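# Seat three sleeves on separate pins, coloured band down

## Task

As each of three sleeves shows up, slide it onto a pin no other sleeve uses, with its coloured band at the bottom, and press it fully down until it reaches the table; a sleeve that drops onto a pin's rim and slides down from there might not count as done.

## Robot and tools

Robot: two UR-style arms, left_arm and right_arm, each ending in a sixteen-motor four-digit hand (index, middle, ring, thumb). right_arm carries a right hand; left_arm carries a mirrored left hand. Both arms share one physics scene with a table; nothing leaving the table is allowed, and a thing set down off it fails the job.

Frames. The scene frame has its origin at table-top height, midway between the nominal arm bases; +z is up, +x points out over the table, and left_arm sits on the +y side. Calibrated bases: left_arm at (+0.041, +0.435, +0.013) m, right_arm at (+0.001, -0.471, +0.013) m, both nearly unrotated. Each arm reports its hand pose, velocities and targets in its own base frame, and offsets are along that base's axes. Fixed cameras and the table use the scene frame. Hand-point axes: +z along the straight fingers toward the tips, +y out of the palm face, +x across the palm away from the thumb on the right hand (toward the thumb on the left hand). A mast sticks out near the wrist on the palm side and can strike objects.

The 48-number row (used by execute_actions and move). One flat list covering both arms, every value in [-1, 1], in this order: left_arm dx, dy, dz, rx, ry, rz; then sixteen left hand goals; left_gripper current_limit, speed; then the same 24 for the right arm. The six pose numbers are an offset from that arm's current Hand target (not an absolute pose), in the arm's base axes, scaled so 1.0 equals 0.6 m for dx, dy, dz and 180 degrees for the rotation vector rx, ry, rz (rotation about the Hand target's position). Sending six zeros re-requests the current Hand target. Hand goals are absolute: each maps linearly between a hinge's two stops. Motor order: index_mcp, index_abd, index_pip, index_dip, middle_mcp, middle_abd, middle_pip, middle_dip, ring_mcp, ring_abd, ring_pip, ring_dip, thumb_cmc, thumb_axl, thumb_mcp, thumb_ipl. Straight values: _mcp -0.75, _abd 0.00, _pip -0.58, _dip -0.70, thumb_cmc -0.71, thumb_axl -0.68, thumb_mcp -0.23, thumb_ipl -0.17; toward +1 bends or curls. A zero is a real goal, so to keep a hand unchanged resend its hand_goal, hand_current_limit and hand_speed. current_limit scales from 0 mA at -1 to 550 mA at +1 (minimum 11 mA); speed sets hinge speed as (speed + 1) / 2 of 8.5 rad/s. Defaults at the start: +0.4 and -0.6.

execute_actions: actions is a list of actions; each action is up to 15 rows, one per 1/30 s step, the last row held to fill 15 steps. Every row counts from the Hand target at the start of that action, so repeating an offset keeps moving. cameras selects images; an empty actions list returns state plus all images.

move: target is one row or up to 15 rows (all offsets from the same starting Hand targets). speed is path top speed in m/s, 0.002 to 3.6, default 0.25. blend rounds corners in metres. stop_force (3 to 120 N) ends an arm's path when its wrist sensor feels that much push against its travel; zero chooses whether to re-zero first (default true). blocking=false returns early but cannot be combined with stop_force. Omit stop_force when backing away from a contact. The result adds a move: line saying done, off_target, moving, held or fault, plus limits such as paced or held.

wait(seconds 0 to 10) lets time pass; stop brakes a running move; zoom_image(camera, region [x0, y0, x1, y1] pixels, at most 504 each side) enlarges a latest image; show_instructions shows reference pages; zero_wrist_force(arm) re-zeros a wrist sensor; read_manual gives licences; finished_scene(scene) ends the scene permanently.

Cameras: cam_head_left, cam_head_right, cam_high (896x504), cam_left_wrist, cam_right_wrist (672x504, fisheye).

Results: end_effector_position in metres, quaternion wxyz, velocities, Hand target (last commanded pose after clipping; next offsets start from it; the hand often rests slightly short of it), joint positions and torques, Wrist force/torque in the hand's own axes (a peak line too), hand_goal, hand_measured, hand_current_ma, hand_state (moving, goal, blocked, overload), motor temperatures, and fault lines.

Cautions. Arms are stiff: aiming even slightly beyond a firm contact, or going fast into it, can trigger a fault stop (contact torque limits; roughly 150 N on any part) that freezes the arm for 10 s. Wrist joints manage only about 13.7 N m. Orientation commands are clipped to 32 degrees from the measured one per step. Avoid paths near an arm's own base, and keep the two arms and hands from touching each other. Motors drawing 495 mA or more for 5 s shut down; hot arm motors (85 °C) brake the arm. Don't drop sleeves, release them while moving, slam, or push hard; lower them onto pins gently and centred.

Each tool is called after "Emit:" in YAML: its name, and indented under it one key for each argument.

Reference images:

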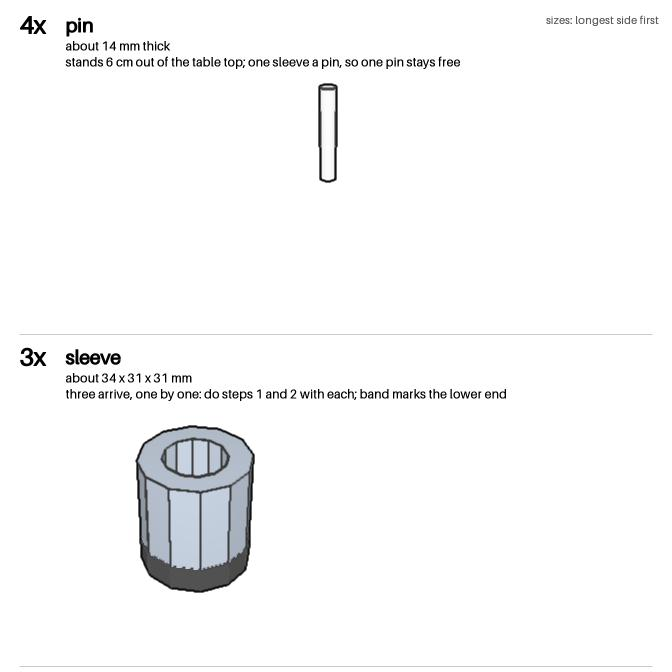

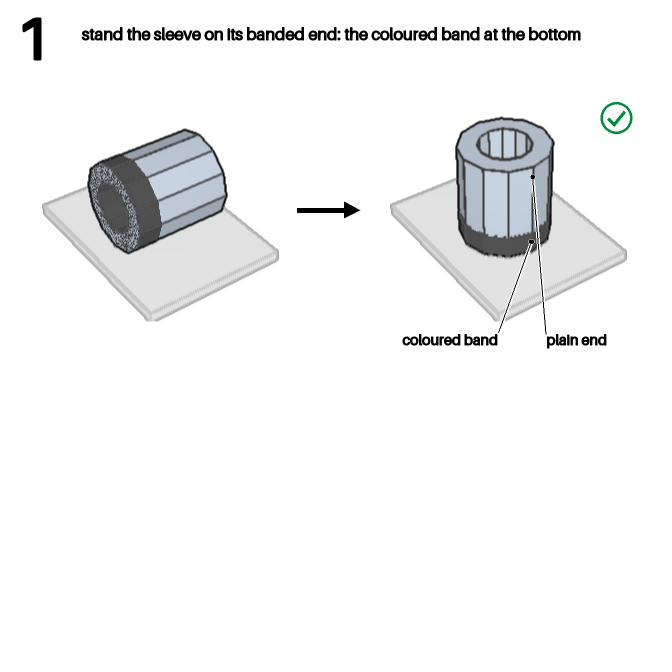

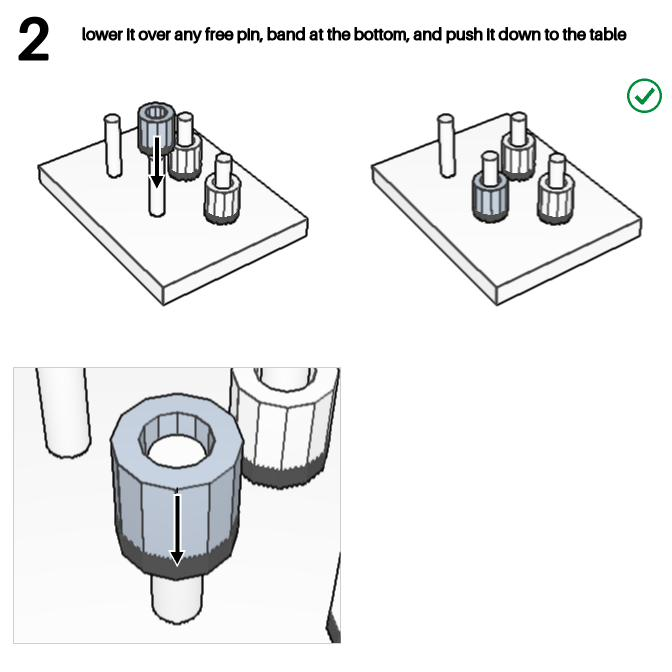

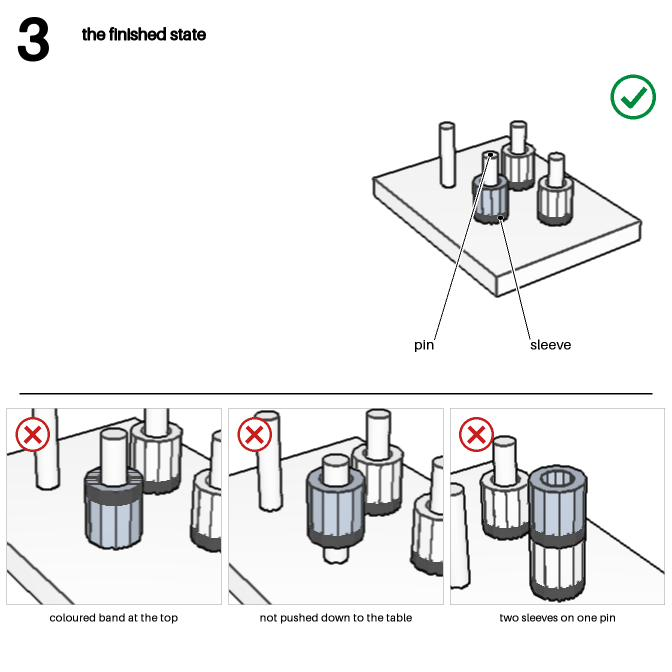

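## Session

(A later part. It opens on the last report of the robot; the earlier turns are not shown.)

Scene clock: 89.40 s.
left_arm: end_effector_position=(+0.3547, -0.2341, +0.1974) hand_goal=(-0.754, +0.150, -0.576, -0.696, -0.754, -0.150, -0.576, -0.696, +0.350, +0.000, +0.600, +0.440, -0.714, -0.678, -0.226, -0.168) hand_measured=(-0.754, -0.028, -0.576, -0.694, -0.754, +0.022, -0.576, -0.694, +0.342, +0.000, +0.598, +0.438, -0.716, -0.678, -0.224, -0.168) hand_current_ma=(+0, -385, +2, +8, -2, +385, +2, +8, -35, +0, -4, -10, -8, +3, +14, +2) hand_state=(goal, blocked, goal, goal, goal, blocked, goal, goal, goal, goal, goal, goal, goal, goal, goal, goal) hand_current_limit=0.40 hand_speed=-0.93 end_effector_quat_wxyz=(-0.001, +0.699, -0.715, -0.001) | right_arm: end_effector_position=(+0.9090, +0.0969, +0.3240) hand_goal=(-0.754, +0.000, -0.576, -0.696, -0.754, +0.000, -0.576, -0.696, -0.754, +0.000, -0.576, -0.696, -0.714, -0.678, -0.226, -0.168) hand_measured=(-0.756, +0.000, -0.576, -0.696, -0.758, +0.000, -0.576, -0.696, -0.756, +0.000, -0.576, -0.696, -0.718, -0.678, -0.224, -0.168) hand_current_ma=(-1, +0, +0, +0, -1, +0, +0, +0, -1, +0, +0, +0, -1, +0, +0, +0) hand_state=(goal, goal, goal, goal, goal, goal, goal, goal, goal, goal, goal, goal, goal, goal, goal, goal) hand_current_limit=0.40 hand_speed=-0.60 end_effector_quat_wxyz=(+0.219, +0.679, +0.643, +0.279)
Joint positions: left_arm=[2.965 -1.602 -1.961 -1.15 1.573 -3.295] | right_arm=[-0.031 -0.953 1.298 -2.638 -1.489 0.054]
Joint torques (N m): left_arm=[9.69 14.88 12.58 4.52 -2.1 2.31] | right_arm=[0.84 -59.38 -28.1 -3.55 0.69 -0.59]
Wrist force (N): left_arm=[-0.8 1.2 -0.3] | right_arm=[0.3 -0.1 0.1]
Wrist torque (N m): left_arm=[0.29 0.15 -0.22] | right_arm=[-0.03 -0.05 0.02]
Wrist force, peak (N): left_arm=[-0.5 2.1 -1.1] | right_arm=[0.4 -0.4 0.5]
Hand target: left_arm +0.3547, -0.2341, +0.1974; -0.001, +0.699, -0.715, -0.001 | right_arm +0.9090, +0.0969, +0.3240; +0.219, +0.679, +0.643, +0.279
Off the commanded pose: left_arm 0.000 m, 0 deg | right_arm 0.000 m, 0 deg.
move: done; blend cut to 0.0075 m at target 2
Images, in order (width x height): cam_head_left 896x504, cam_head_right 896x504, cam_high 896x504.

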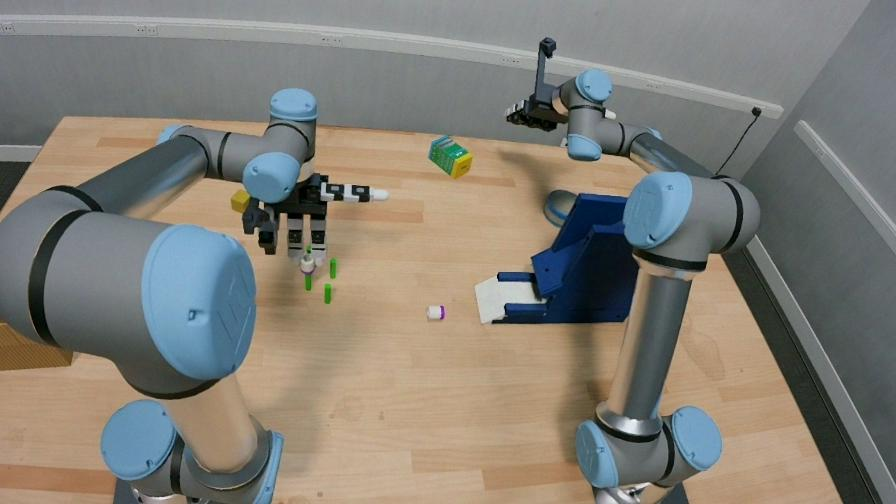

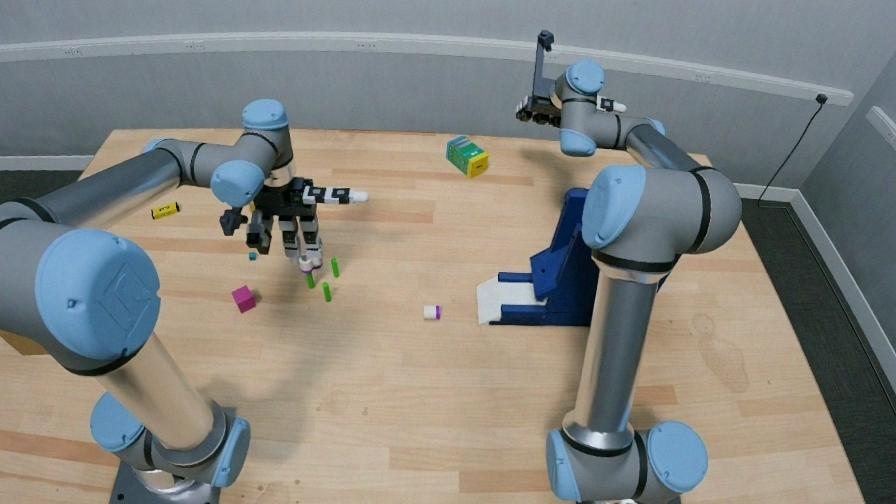

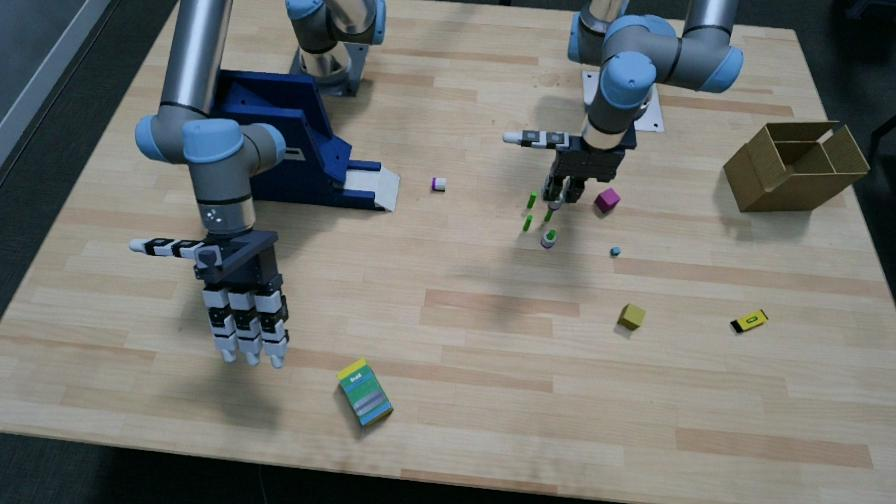

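Emit:
zoom_image:
  camera: "cam_head_left"
  region: [290, 250, 330, 295]

Emit:
zoom_image:
  camera: "cam_head_right"
  region: [290, 250, 330, 295]

Emit:
zoom_image:
  camera: "cam_high"
  region: [535, 185, 575, 230]

Scaled by 11.200 from the camera's 896x504 image, which has a finer 1280x720 frame.

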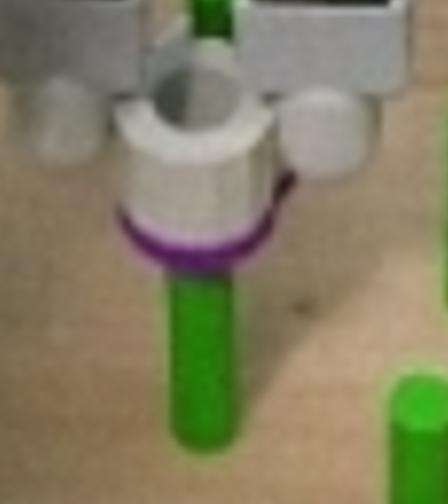

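Scaled by 11.200 from the camera's 896x504 image, which has a finer 1280x720 frame.

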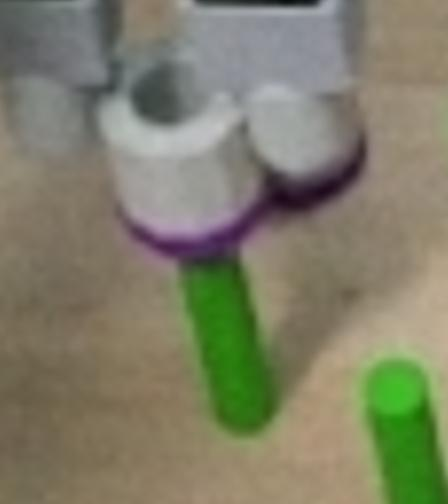

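Scaled by 11.200 from the camera's 896x504 image, which has a finer 1280x720 frame.

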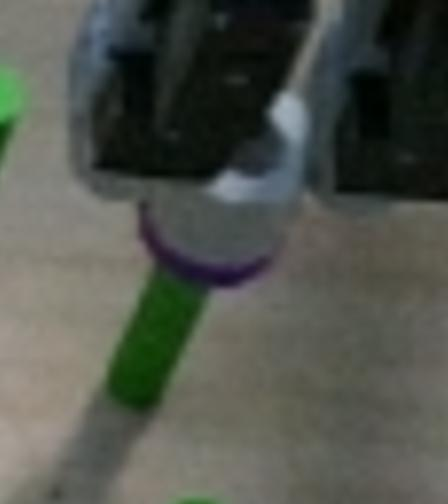

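Emit:
move:
  target: [0,-0.0005,-0.035,0,0,0,-0.754,0.15,-0.576,-0.696,-0.754,-0.15,-0.576,-0.696,0.35,0,0.6,0.44,-0.714,-0.678,-0.226,-0.168,0.4,-0.93,0,0,0,0,0,0,-0.754,0,-0.576,-0.696,-0.754,0,-0.576,-0.696,-0.754,0,-0.576,-0.696,-0.714,-0.678,-0.226,-0.168,0.4,-0.6]
  speed: 0.02
  stop_force: 3
  cameras: ["cam_head_left","cam_head_right","cam_high"]

Emit:
zoom_image:
  camera: "cam_head_left"
  region: [290, 250, 330, 295]

Emit:
zoom_image:
  camera: "cam_head_right"
  region: [290, 250, 330, 295]

Emit:
zoom_image:
  camera: "cam_high"
  region: [535, 185, 575, 230]

Scene clock: 92.37 s.
left_arm: end_effector_position=(+0.3547, -0.2344, +0.1764) hand_goal=(-0.754, +0.150, -0.576, -0.696, -0.754, -0.150, -0.576, -0.696, +0.350, +0.000, +0.600, +0.440, -0.714, -0.678, -0.226, -0.168) hand_measured=(-0.754, -0.028, -0.576, -0.694, -0.754, +0.022, -0.576, -0.694, +0.342, +0.000, +0.598, +0.438, -0.716, -0.678, -0.224, -0.168) hand_current_ma=(+0, -385, +2, +8, -2, +385, +2, +8, -35, +0, -4, -10, -8, +3, +14, +2) hand_state=(goal, blocked, goal, goal, goal, blocked, goal, goal, goal, goal, goal, goal, goal, goal, goal, goal) hand_current_limit=0.40 hand_speed=-0.93 end_effector_quat_wxyz=(-0.001, +0.699, -0.715, -0.001) | right_arm: end_effector_position=(+0.9090, +0.0969, +0.3240) hand_goal=(-0.754, +0.000, -0.576, -0.696, -0.754, +0.000, -0.576, -0.696, -0.754, +0.000, -0.576, -0.696, -0.714, -0.678, -0.226, -0.168) hand_measured=(-0.756, +0.000, -0.576, -0.696, -0.758, +0.000, -0.576, -0.696, -0.756, +0.000, -0.576, -0.696, -0.718, -0.678, -0.224, -0.168) hand_current_ma=(-1, +0, +0, +0, -1, +0, +0, +0, -1, +0, +0, +0, -1, +0, +0, +0) hand_state=(goal, goal, goal, goal, goal, goal, goal, goal, goal, goal, goal, goal, goal, goal, goal, goal) hand_current_limit=0.40 hand_speed=-0.60 end_effector_quat_wxyz=(+0.219, +0.679, +0.643, +0.279)
Joint positions: left_arm=[2.965 -1.625 -1.995 -1.092 1.573 -3.296] | right_arm=[-0.031 -0.953 1.298 -2.638 -1.489 0.054]
Joint torques (N m): left_arm=[-8.95 15.4 12.88 4.54 -1.68 -2.5] | right_arm=[0.6 -60.46 -28.29 -3.45 0.69 -0.56]
Wrist force (N): left_arm=[-0.6 1.1 0.0] | right_arm=[0.3 -0.3 0.2]
Wrist torque (N m): left_arm=[0.24 0.15 -0.17] | right_arm=[-0.06 -0.05 0.02]
Wrist force, peak (N): left_arm=[-0.9 1.3 -0.1] | right_arm=[0.5 -0.3 0.3]
Hand target: left_arm +0.3547, -0.2344, +0.1764; -0.001, +0.699, -0.715, -0.001 | right_arm +0.9090, +0.0969, +0.3240; +0.219, +0.679, +0.643, +0.279
Off the commanded pose: left_arm 0.000 m, 0 deg | right_arm 0.000 m, 0 deg.
move: done
Images, in order (width x height): cam_head_left 896x504, cam_head_right 896x504, cam_high 896x504.

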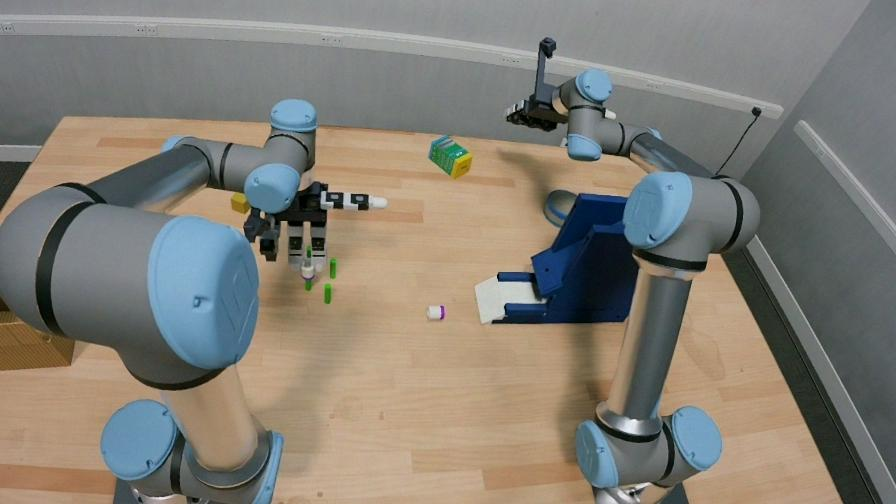

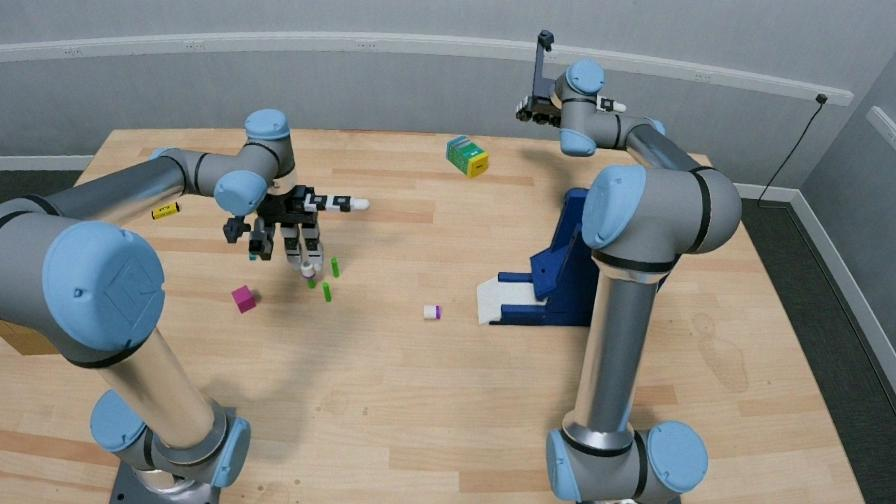

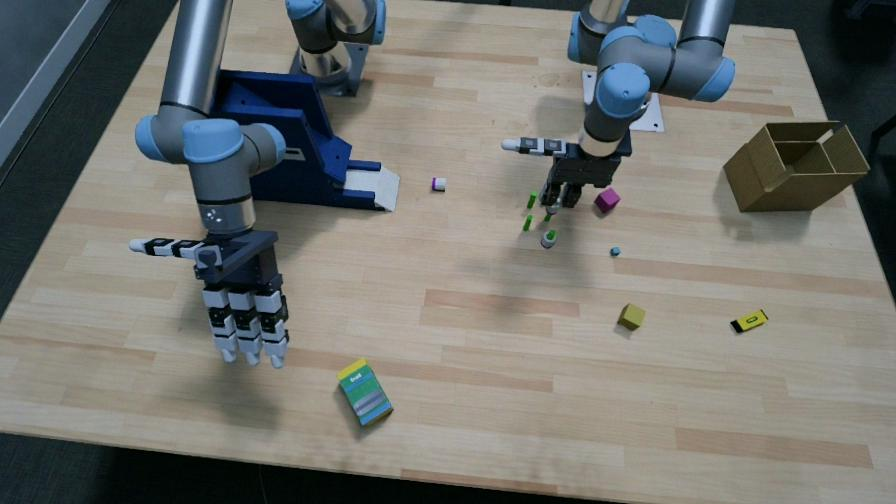

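Scaled by 11.200 from the camera's 896x504 image, which has a finer 1280x720 frame.

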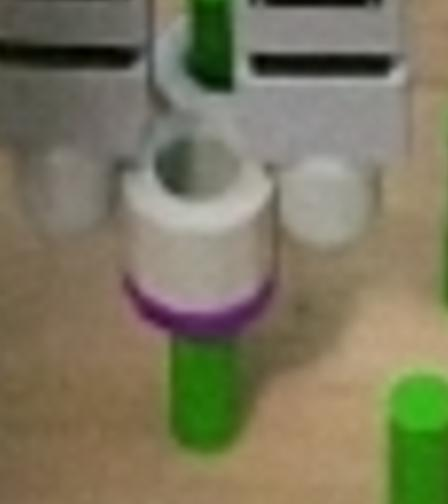

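Scaled by 11.200 from the camera's 896x504 image, which has a finer 1280x720 frame.

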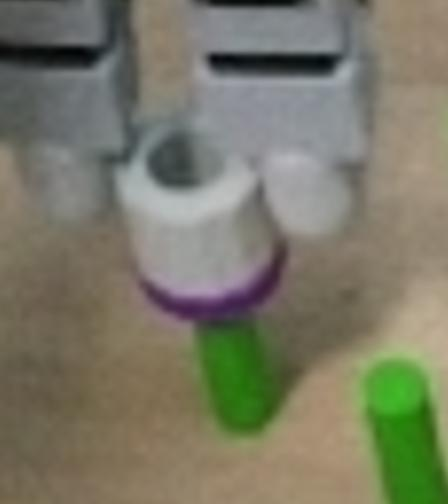

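Scaled by 11.200 from the camera's 896x504 image, which has a finer 1280x720 frame.

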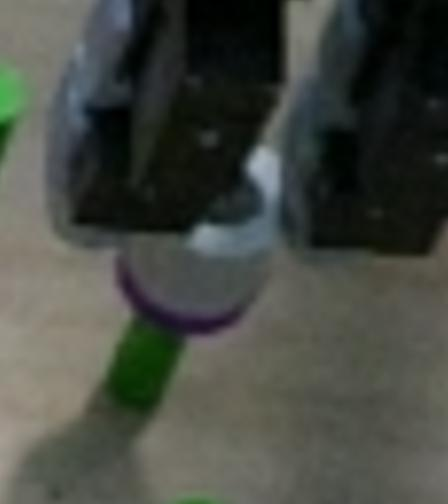

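Emit:
move:
  target: [0,0,-0.0933,0,0,0,-0.754,0.15,-0.576,-0.696,-0.754,-0.15,-0.576,-0.696,0.35,0,0.6,0.44,-0.714,-0.678,-0.226,-0.168,0.4,-0.93,0,0,0,0,0,0,-0.754,0,-0.576,-0.696,-0.754,0,-0.576,-0.696,-0.754,0,-0.576,-0.696,-0.714,-0.678,-0.226,-0.168,0.4,-0.6]
  speed: 0.03
  stop_force: 4
  cameras: ["cam_head_left","cam_high"]

Emit:
zoom_image:
  camera: "cam_head_left"
  region: [290, 250, 330, 295]

Emit:
zoom_image:
  camera: "cam_high"
  region: [535, 185, 575, 230]

Scene clock: 95.77 s.
left_arm: end_effector_position=(+0.3547, -0.2344, +0.1207) hand_goal=(-0.754, +0.150, -0.576, -0.696, -0.754, -0.150, -0.576, -0.696, +0.350, +0.000, +0.600, +0.440, -0.714, -0.678, -0.226, -0.168) hand_measured=(-0.754, -0.028, -0.576, -0.694, -0.754, +0.022, -0.576, -0.694, +0.342, +0.000, +0.598, +0.438, -0.716, -0.678, -0.224, -0.168) hand_current_ma=(+1, -385, +2, +8, +0, +385, +2, +8, -35, +0, -4, -10, -8, +3, +14, +2) hand_state=(goal, blocked, goal, goal, goal, blocked, goal, goal, goal, goal, goal, goal, goal, goal, goal, goal) hand_current_limit=0.40 hand_speed=-0.93 end_effector_quat_wxyz=(-0.001, +0.699, -0.715, -0.001) | right_arm: end_effector_position=(+0.9090, +0.0969, +0.3240) hand_goal=(-0.754, +0.000, -0.576, -0.696, -0.754, +0.000, -0.576, -0.696, -0.754, +0.000, -0.576, -0.696, -0.714, -0.678, -0.226, -0.168) hand_measured=(-0.756, +0.000, -0.576, -0.696, -0.758, +0.000, -0.576, -0.696, -0.756, +0.000, -0.576, -0.696, -0.718, -0.678, -0.224, -0.168) hand_current_ma=(-1, +0, +0, +0, -1, +0, +0, +0, -1, +0, +0, +0, -1, +0, +0, +0) hand_state=(goal, goal, goal, goal, goal, goal, goal, goal, goal, goal, goal, goal, goal, goal, goal, goal) hand_current_limit=0.40 hand_speed=-0.60 end_effector_quat_wxyz=(+0.219, +0.679, +0.643, +0.279)
Joint positions: left_arm=[2.965 -1.703 -2.076 -0.934 1.573 -3.296] | right_arm=[-0.031 -0.953 1.298 -2.638 -1.489 0.054]
Joint torques (N m): left_arm=[-4.3 28.85 23.57 0.34 -0.28 -1.52] | right_arm=[0.11 -60.37 -27.53 -3.45 0.72 -0.46]
Wrist force (N): left_arm=[-1.1 0.9 -3.1] | right_arm=[0.2 -0.2 0.1]
Wrist torque (N m): left_arm=[0.48 0.12 -0.18] | right_arm=[-0.03 -0.03 0.01]
Wrist force, peak (N): left_arm=[-0.9 0.7 -5.2] | right_arm=[0.5 -0.5 0.5]
Hand target: left_arm +0.3547, -0.2344, +0.1207; -0.001, +0.699, -0.715, -0.001 | right_arm +0.9090, +0.0969, +0.3240; +0.219, +0.679, +0.643, +0.279
Off the commanded pose: left_arm 0.000 m, 0 deg | right_arm 0.000 m, 0 deg.
move: contact (left_arm)
Images, in order (width x height): cam_head_left 896x504, cam_high 896x504.

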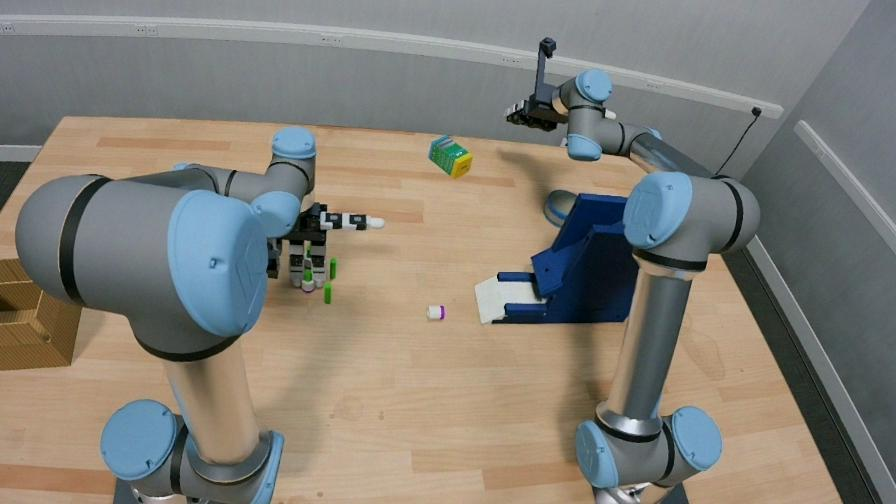

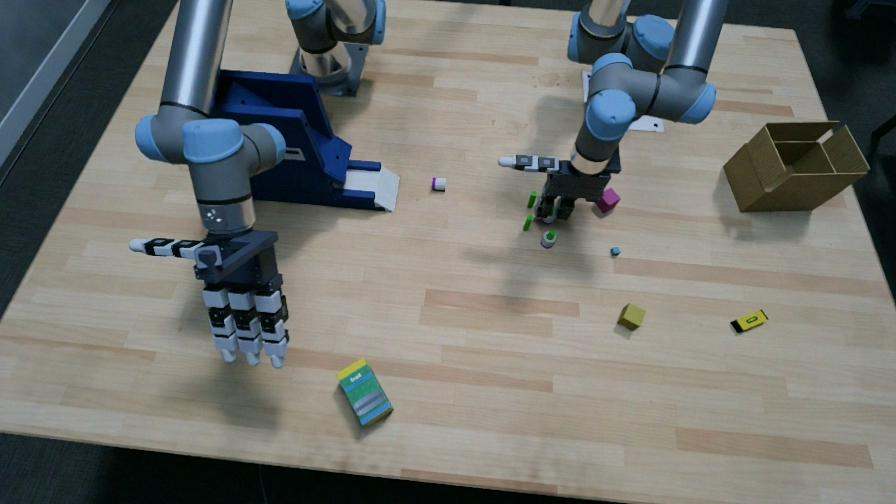

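Scaled by 11.200 from the camera's 896x504 image, which has a finer 1280x720 frame.

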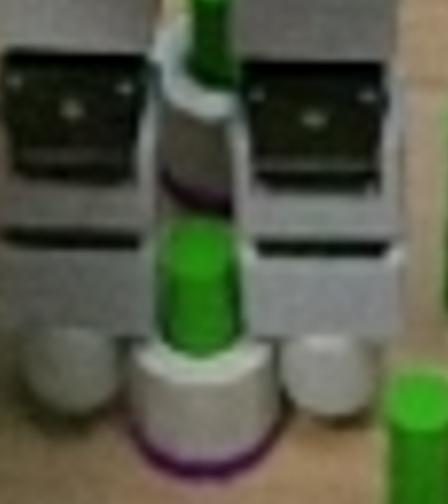

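Scaled by 11.200 from the camera's 896x504 image, which has a finer 1280x720 frame.

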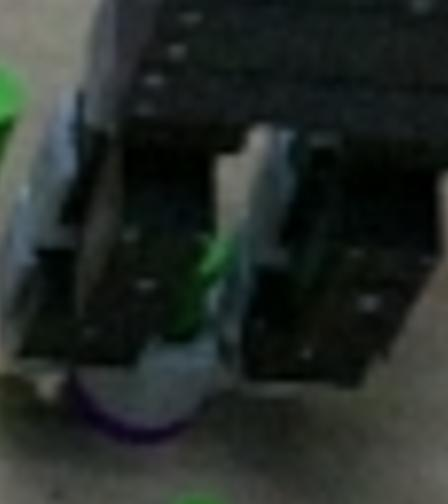

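Emit:
move:
  target:
    - [0,0,0.0035,0,0,0,-0.754,0.15,-0.576,-0.696,-0.754,-0.15,-0.576,-0.696,0.35,0,0.6,0.44,-0.714,-0.678,-0.226,-0.168,0.4,-0.93,0,0,0,0,0,0,-0.754,0,-0.576,-0.696,-0.754,0,-0.576,-0.696,-0.754,0,-0.576,-0.696,-0.714,-0.678,-0.226,-0.168,0.4,-0.6]
    - [0,0,0.0035,0,0,0,-0.754,-0.13,-0.576,-0.696,-0.754,0.13,-0.576,-0.696,0.35,0,0.6,0.44,-0.714,-0.678,-0.226,-0.168,0.4,-0.93,0,0,0,0,0,0,-0.754,0,-0.576,-0.696,-0.754,0,-0.576,-0.696,-0.754,0,-0.576,-0.696,-0.714,-0.678,-0.226,-0.168,0.4,-0.6]
    - [0,0,0.05,0,0,0,-0.754,-0.13,-0.576,-0.696,-0.754,0.13,-0.576,-0.696,0.35,0,0.6,0.44,-0.714,-0.678,-0.226,-0.168,0.4,-0.93,0,0,0,0,0,0,-0.754,0,-0.576,-0.696,-0.754,0,-0.576,-0.696,-0.754,0,-0.576,-0.696,-0.714,-0.678,-0.226,-0.168,0.4,-0.6]
  speed: [0.02,0.02,0.06]
  cameras: ["cam_head_left","cam_high"]

Emit:
zoom_image:
  camera: "cam_head_left"
  region: [280, 230, 340, 300]

Emit:
zoom_image:
  camera: "cam_head_left"
  region: [410, 290, 460, 335]

Emit:
zoom_image:
  camera: "cam_high"
  region: [415, 165, 465, 210]

Scene clock: 98.87 s.
left_arm: end_effector_position=(+0.3547, -0.2344, +0.1506) hand_goal=(-0.754, -0.130, -0.576, -0.696, -0.754, +0.130, -0.576, -0.696, +0.350, +0.000, +0.600, +0.440, -0.714, -0.678, -0.226, -0.168) hand_measured=(-0.754, -0.126, -0.576, -0.694, -0.754, +0.126, -0.576, -0.694, +0.342, +0.000, +0.598, +0.438, -0.716, -0.678, -0.224, -0.168) hand_current_ma=(+1, +18, +2, +8, +0, -17, +2, +8, -35, +0, -4, -10, -8, +3, +14, +2) hand_state=(goal, goal, goal, goal, goal, goal, goal, goal, goal, goal, goal, goal, goal, goal, goal, goal) hand_current_limit=0.40 hand_speed=-0.93 end_effector_quat_wxyz=(-0.001, +0.699, -0.715, -0.001) | right_arm: end_effector_position=(+0.9090, +0.0969, +0.3240) hand_goal=(-0.754, +0.000, -0.576, -0.696, -0.754, +0.000, -0.576, -0.696, -0.754, +0.000, -0.576, -0.696, -0.714, -0.678, -0.226, -0.168) hand_measured=(-0.756, +0.000, -0.576, -0.696, -0.758, +0.000, -0.576, -0.696, -0.756, +0.000, -0.576, -0.696, -0.718, -0.678, -0.224, -0.168) hand_current_ma=(-1, +0, +0, +0, -1, +0, +0, +0, -1, +0, +0, +0, -1, +0, +0, +0) hand_state=(goal, goal, goal, goal, goal, goal, goal, goal, goal, goal, goal, goal, goal, goal, goal, goal) hand_current_limit=0.40 hand_speed=-0.60 end_effector_quat_wxyz=(+0.219, +0.679, +0.643, +0.279)
Joint positions: left_arm=[2.965 -1.659 -2.035 -1.019 1.573 -3.296] | right_arm=[-0.031 -0.953 1.298 -2.638 -1.489 0.054]
Joint torques (N m): left_arm=[-8.76 28.82 25.7 0.79 -1.27 -2.67] | right_arm=[0.48 -60.59 -28.65 -3.56 0.64 -0.67]
Wrist force (N): left_arm=[-0.4 0.9 -0.5] | right_arm=[0.2 0.0 0.0]
Wrist torque (N m): left_arm=[0.26 0.13 -0.13] | right_arm=[0.00 -0.02 0.01]
Wrist force, peak (N): left_arm=[-0.9 1.0 -3.5] | right_arm=[0.6 -0.2 0.4]
Hand target: left_arm +0.3547, -0.2344, +0.1507; -0.001, +0.699, -0.715, -0.001 | right_arm +0.9090, +0.0969, +0.3240; +0.219, +0.679, +0.643, +0.279
Off the commanded pose: left_arm 0.000 m, 0 deg | right_arm 0.000 m, 0 deg.
move: done
Images, in order (width x height): cam_head_left 896x504, cam_high 896x504.

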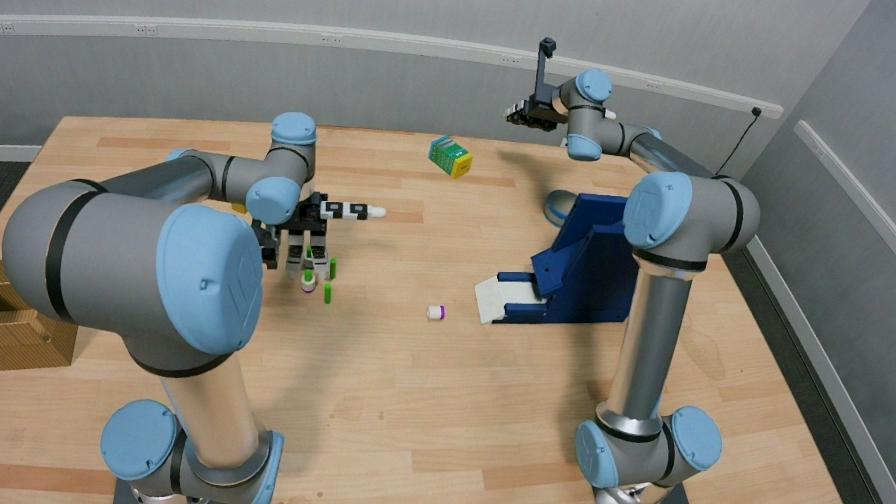

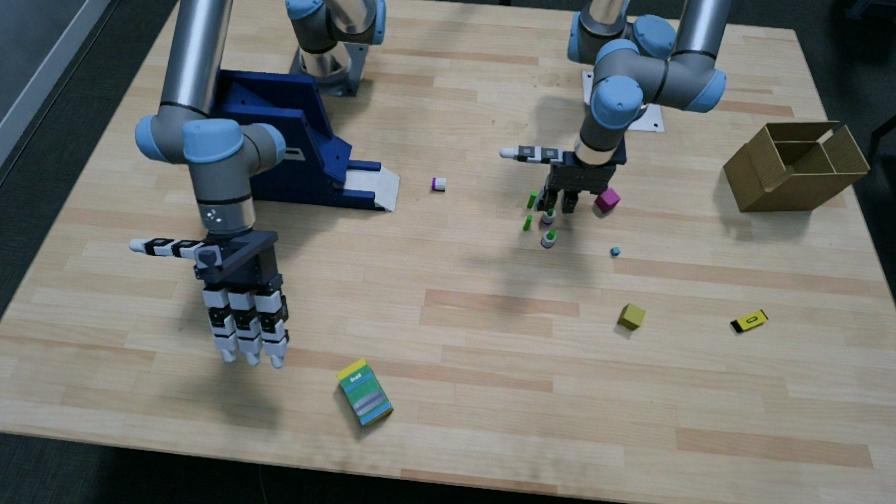

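Scaled by 7.200 from the camera's 896x504 image, which has a finer 1280x720 frame.

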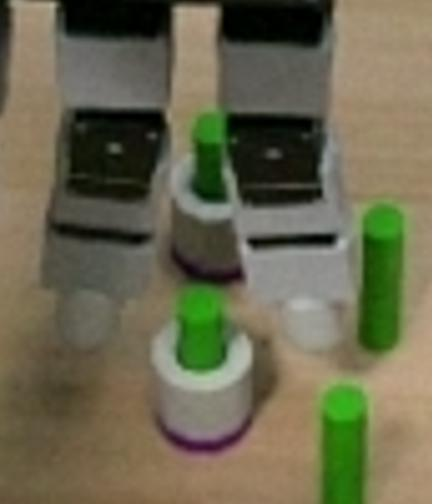

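Scaled by 10.080 from the camera's 896x504 image, which has a finer 1280x720 frame.

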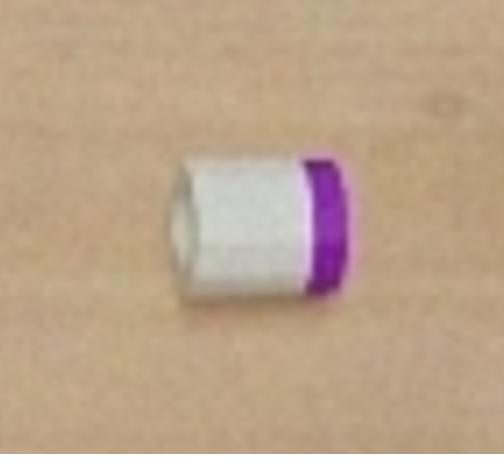

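Scaled by 10.080 from the camera's 896x504 image, which has a finer 1280x720 frame.

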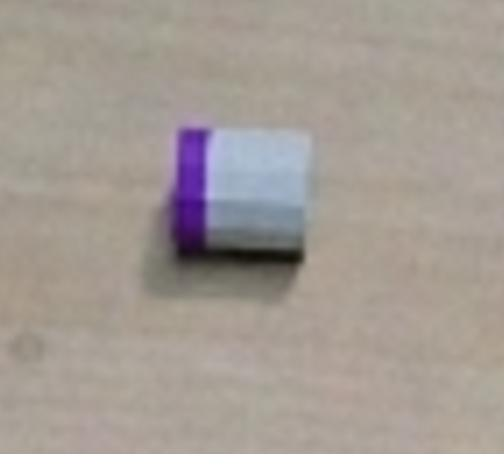

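Emit:
move:
  target:
    - [0,0,0.125,0,0,0,-0.754,-0.2,-0.576,-0.696,-0.754,0.2,-0.576,-0.696,0.35,0,0.6,0.44,-0.714,-0.678,-0.226,-0.168,0.4,-0.93,0,0,0,0,0,0,-0.754,0,-0.576,-0.696,-0.754,0,-0.576,-0.696,-0.754,0,-0.576,-0.696,-0.714,-0.678,-0.226,-0.168,0.4,-0.6]
    - [-0.0038,-0.2792,-0.0453,-0.1317,-0.1287,-0.4804,-0.754,-0.2,-0.576,-0.696,-0.754,0.2,-0.576,-0.696,0.35,0,0.6,0.44,-0.714,-0.678,-0.226,-0.168,0.4,-0.93,0,0,0,0,0,0,-0.754,0,-0.576,-0.696,-0.754,0,-0.576,-0.696,-0.754,0,-0.576,-0.696,-0.714,-0.678,-0.226,-0.168,0.4,-0.6]
  speed: [0.12,0.42]
  blend: [0.02,0]
  cameras: ["cam_head_left","cam_head_right","cam_high"]

Emit:
zoom_image:
  camera: "cam_head_left"
  region: [400, 275, 470, 345]

Emit:
zoom_image:
  camera: "cam_high"
  region: [405, 150, 475, 220]

Scene clock: 103.50 s.
left_arm: end_effector_position=(+0.3524, -0.4019, +0.1235) hand_goal=(-0.754, -0.200, -0.576, -0.696, -0.754, +0.200, -0.576, -0.696, +0.350, +0.000, +0.600, +0.440, -0.714, -0.678, -0.226, -0.168) hand_measured=(-0.750, -0.194, -0.576, -0.694, -0.750, +0.196, -0.576, -0.694, +0.342, +0.000, +0.598, +0.438, -0.712, -0.678, -0.224, -0.168) hand_current_ma=(+15, +19, +2, +8, +16, -15, +2, +8, -35, +0, -4, -10, +10, +3, +14, +2) hand_state=(goal, goal, goal, goal, goal, goal, goal, goal, goal, goal, goal, goal, goal, goal, goal, goal) hand_current_limit=0.40 hand_speed=-0.93 end_effector_quat_wxyz=(+0.001, +0.000, +0.966, -0.259) | right_arm: end_effector_position=(+0.9090, +0.0969, +0.3240) hand_goal=(-0.754, +0.000, -0.576, -0.696, -0.754, +0.000, -0.576, -0.696, -0.754, +0.000, -0.576, -0.696, -0.714, -0.678, -0.226, -0.168) hand_measured=(-0.756, +0.000, -0.576, -0.696, -0.758, +0.000, -0.576, -0.696, -0.756, +0.000, -0.576, -0.696, -0.718, -0.678, -0.224, -0.168) hand_current_ma=(-1, +0, +0, +0, -1, +0, +0, +0, -1, +0, +0, +0, -1, +0, +0, +0) hand_state=(goal, goal, goal, goal, goal, goal, goal, goal, goal, goal, goal, goal, goal, goal, goal, goal) hand_current_limit=0.40 hand_speed=-0.60 end_effector_quat_wxyz=(+0.219, +0.679, +0.643, +0.279)
Joint positions: left_arm=[2.634 -1.798 -1.998 -0.641 1.12 -2.142] | right_arm=[-0.031 -0.953 1.298 -2.638 -1.489 0.054]
Joint torques (N m): left_arm=[-9.79 21.26 24.98 5.23 -2.84 2.16] | right_arm=[0.81 -61.36 -29.3 -3.48 0.81 -0.62]
Wrist force (N): left_arm=[-0.5 1.2 -0.5] | right_arm=[0.3 -0.3 0.4]
Wrist torque (N m): left_arm=[0.37 0.13 -0.21] | right_arm=[-0.08 -0.05 0.01]
Wrist force, peak (N): left_arm=[-1.3 0.9 -1.4] | right_arm=[0.6 -0.1 0.5]
Hand target: left_arm +0.3524, -0.4019, +0.1235; +0.001, +0.000, +0.966, -0.259 | right_arm +0.9090, +0.0969, +0.3240; +0.219, +0.679, +0.643, +0.279
Off the commanded pose: left_arm 0.000 m, 0 deg | right_arm 0.000 m, 0 deg.
move: done
Images, in order (width x height): cam_head_left 896x504, cam_head_right 896x504, cam_high 896x504.

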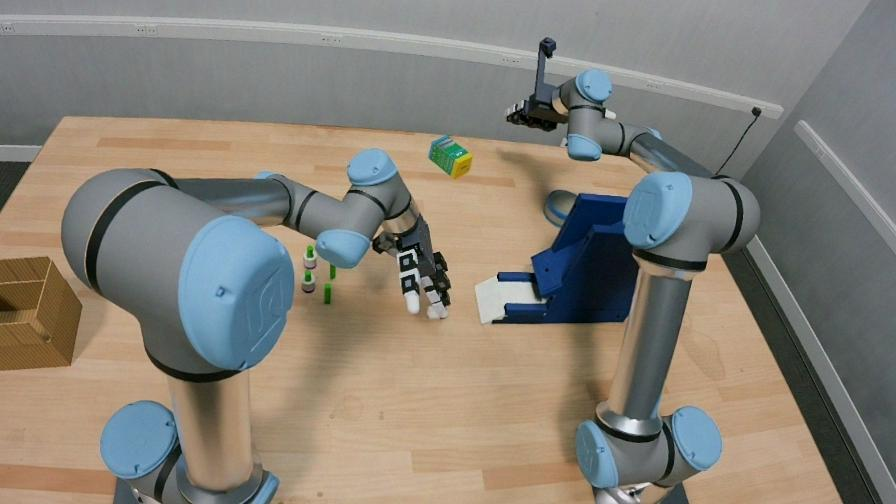

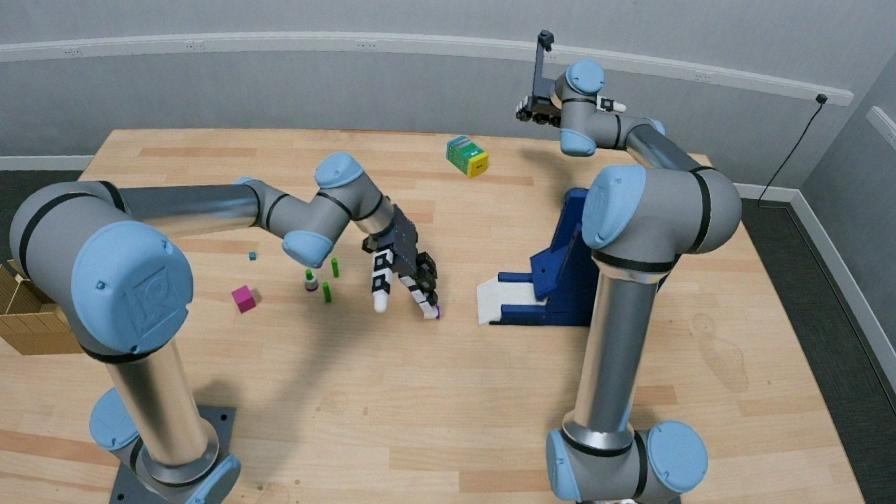

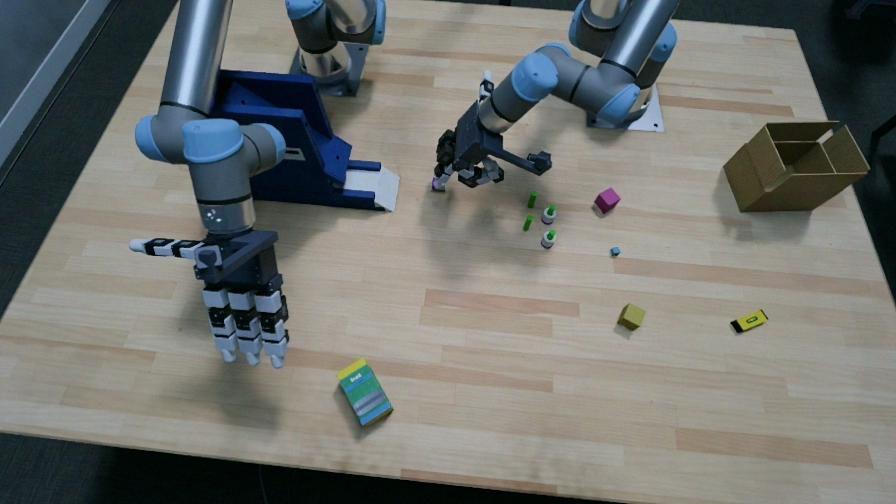

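Scaled by 7.200 from the camera's 896x504 image, which has a finer 1280x720 frame.

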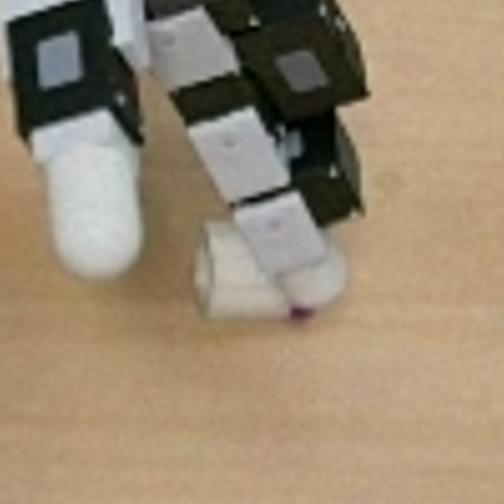

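Scaled by 7.200 from the camera's 896x504 image, which has a finer 1280x720 frame.

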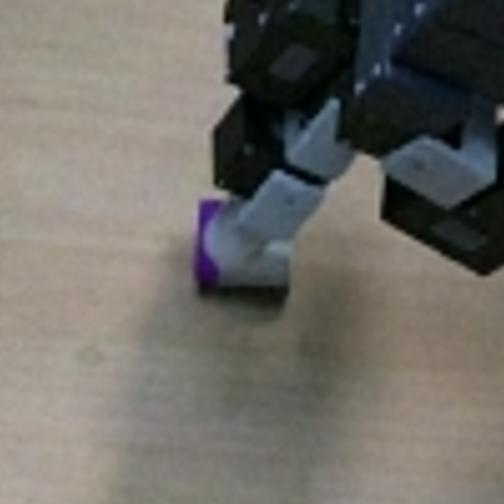

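Emit:
zoom_image:
  camera: "cam_high"
  region: [420, 165, 460, 205]

Emit:
zoom_image:
  camera: "cam_head_right"
  region: [400, 285, 450, 335]

Emit:
zoom_image:
  camera: "cam_head_left"
  region: [420, 295, 460, 335]

Scaled by 12.600 from the camera's 896x504 image, which has a finer 1280x720 frame.

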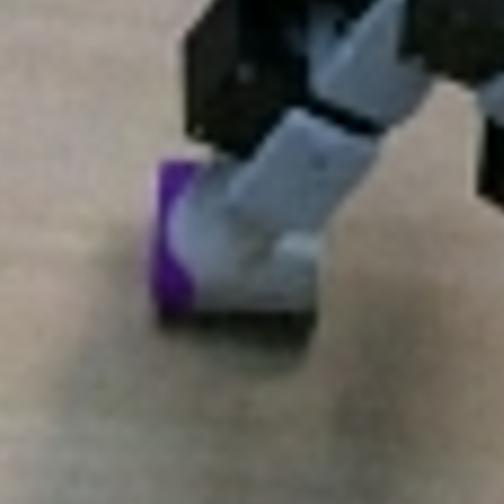

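Scaled by 10.080 from the camera's 896x504 image, which has a finer 1280x720 frame.

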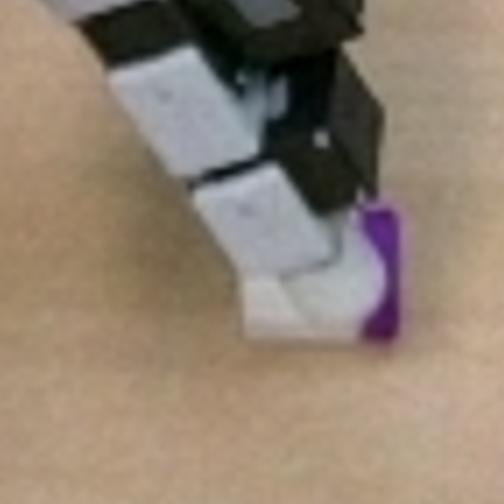

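Scaled by 12.600 from the camera's 896x504 image, which has a finer 1280x720 frame.

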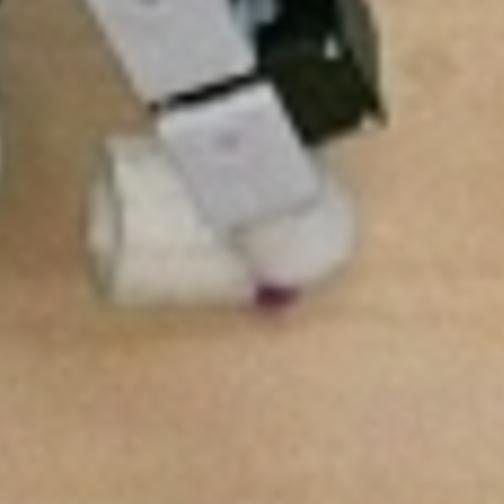

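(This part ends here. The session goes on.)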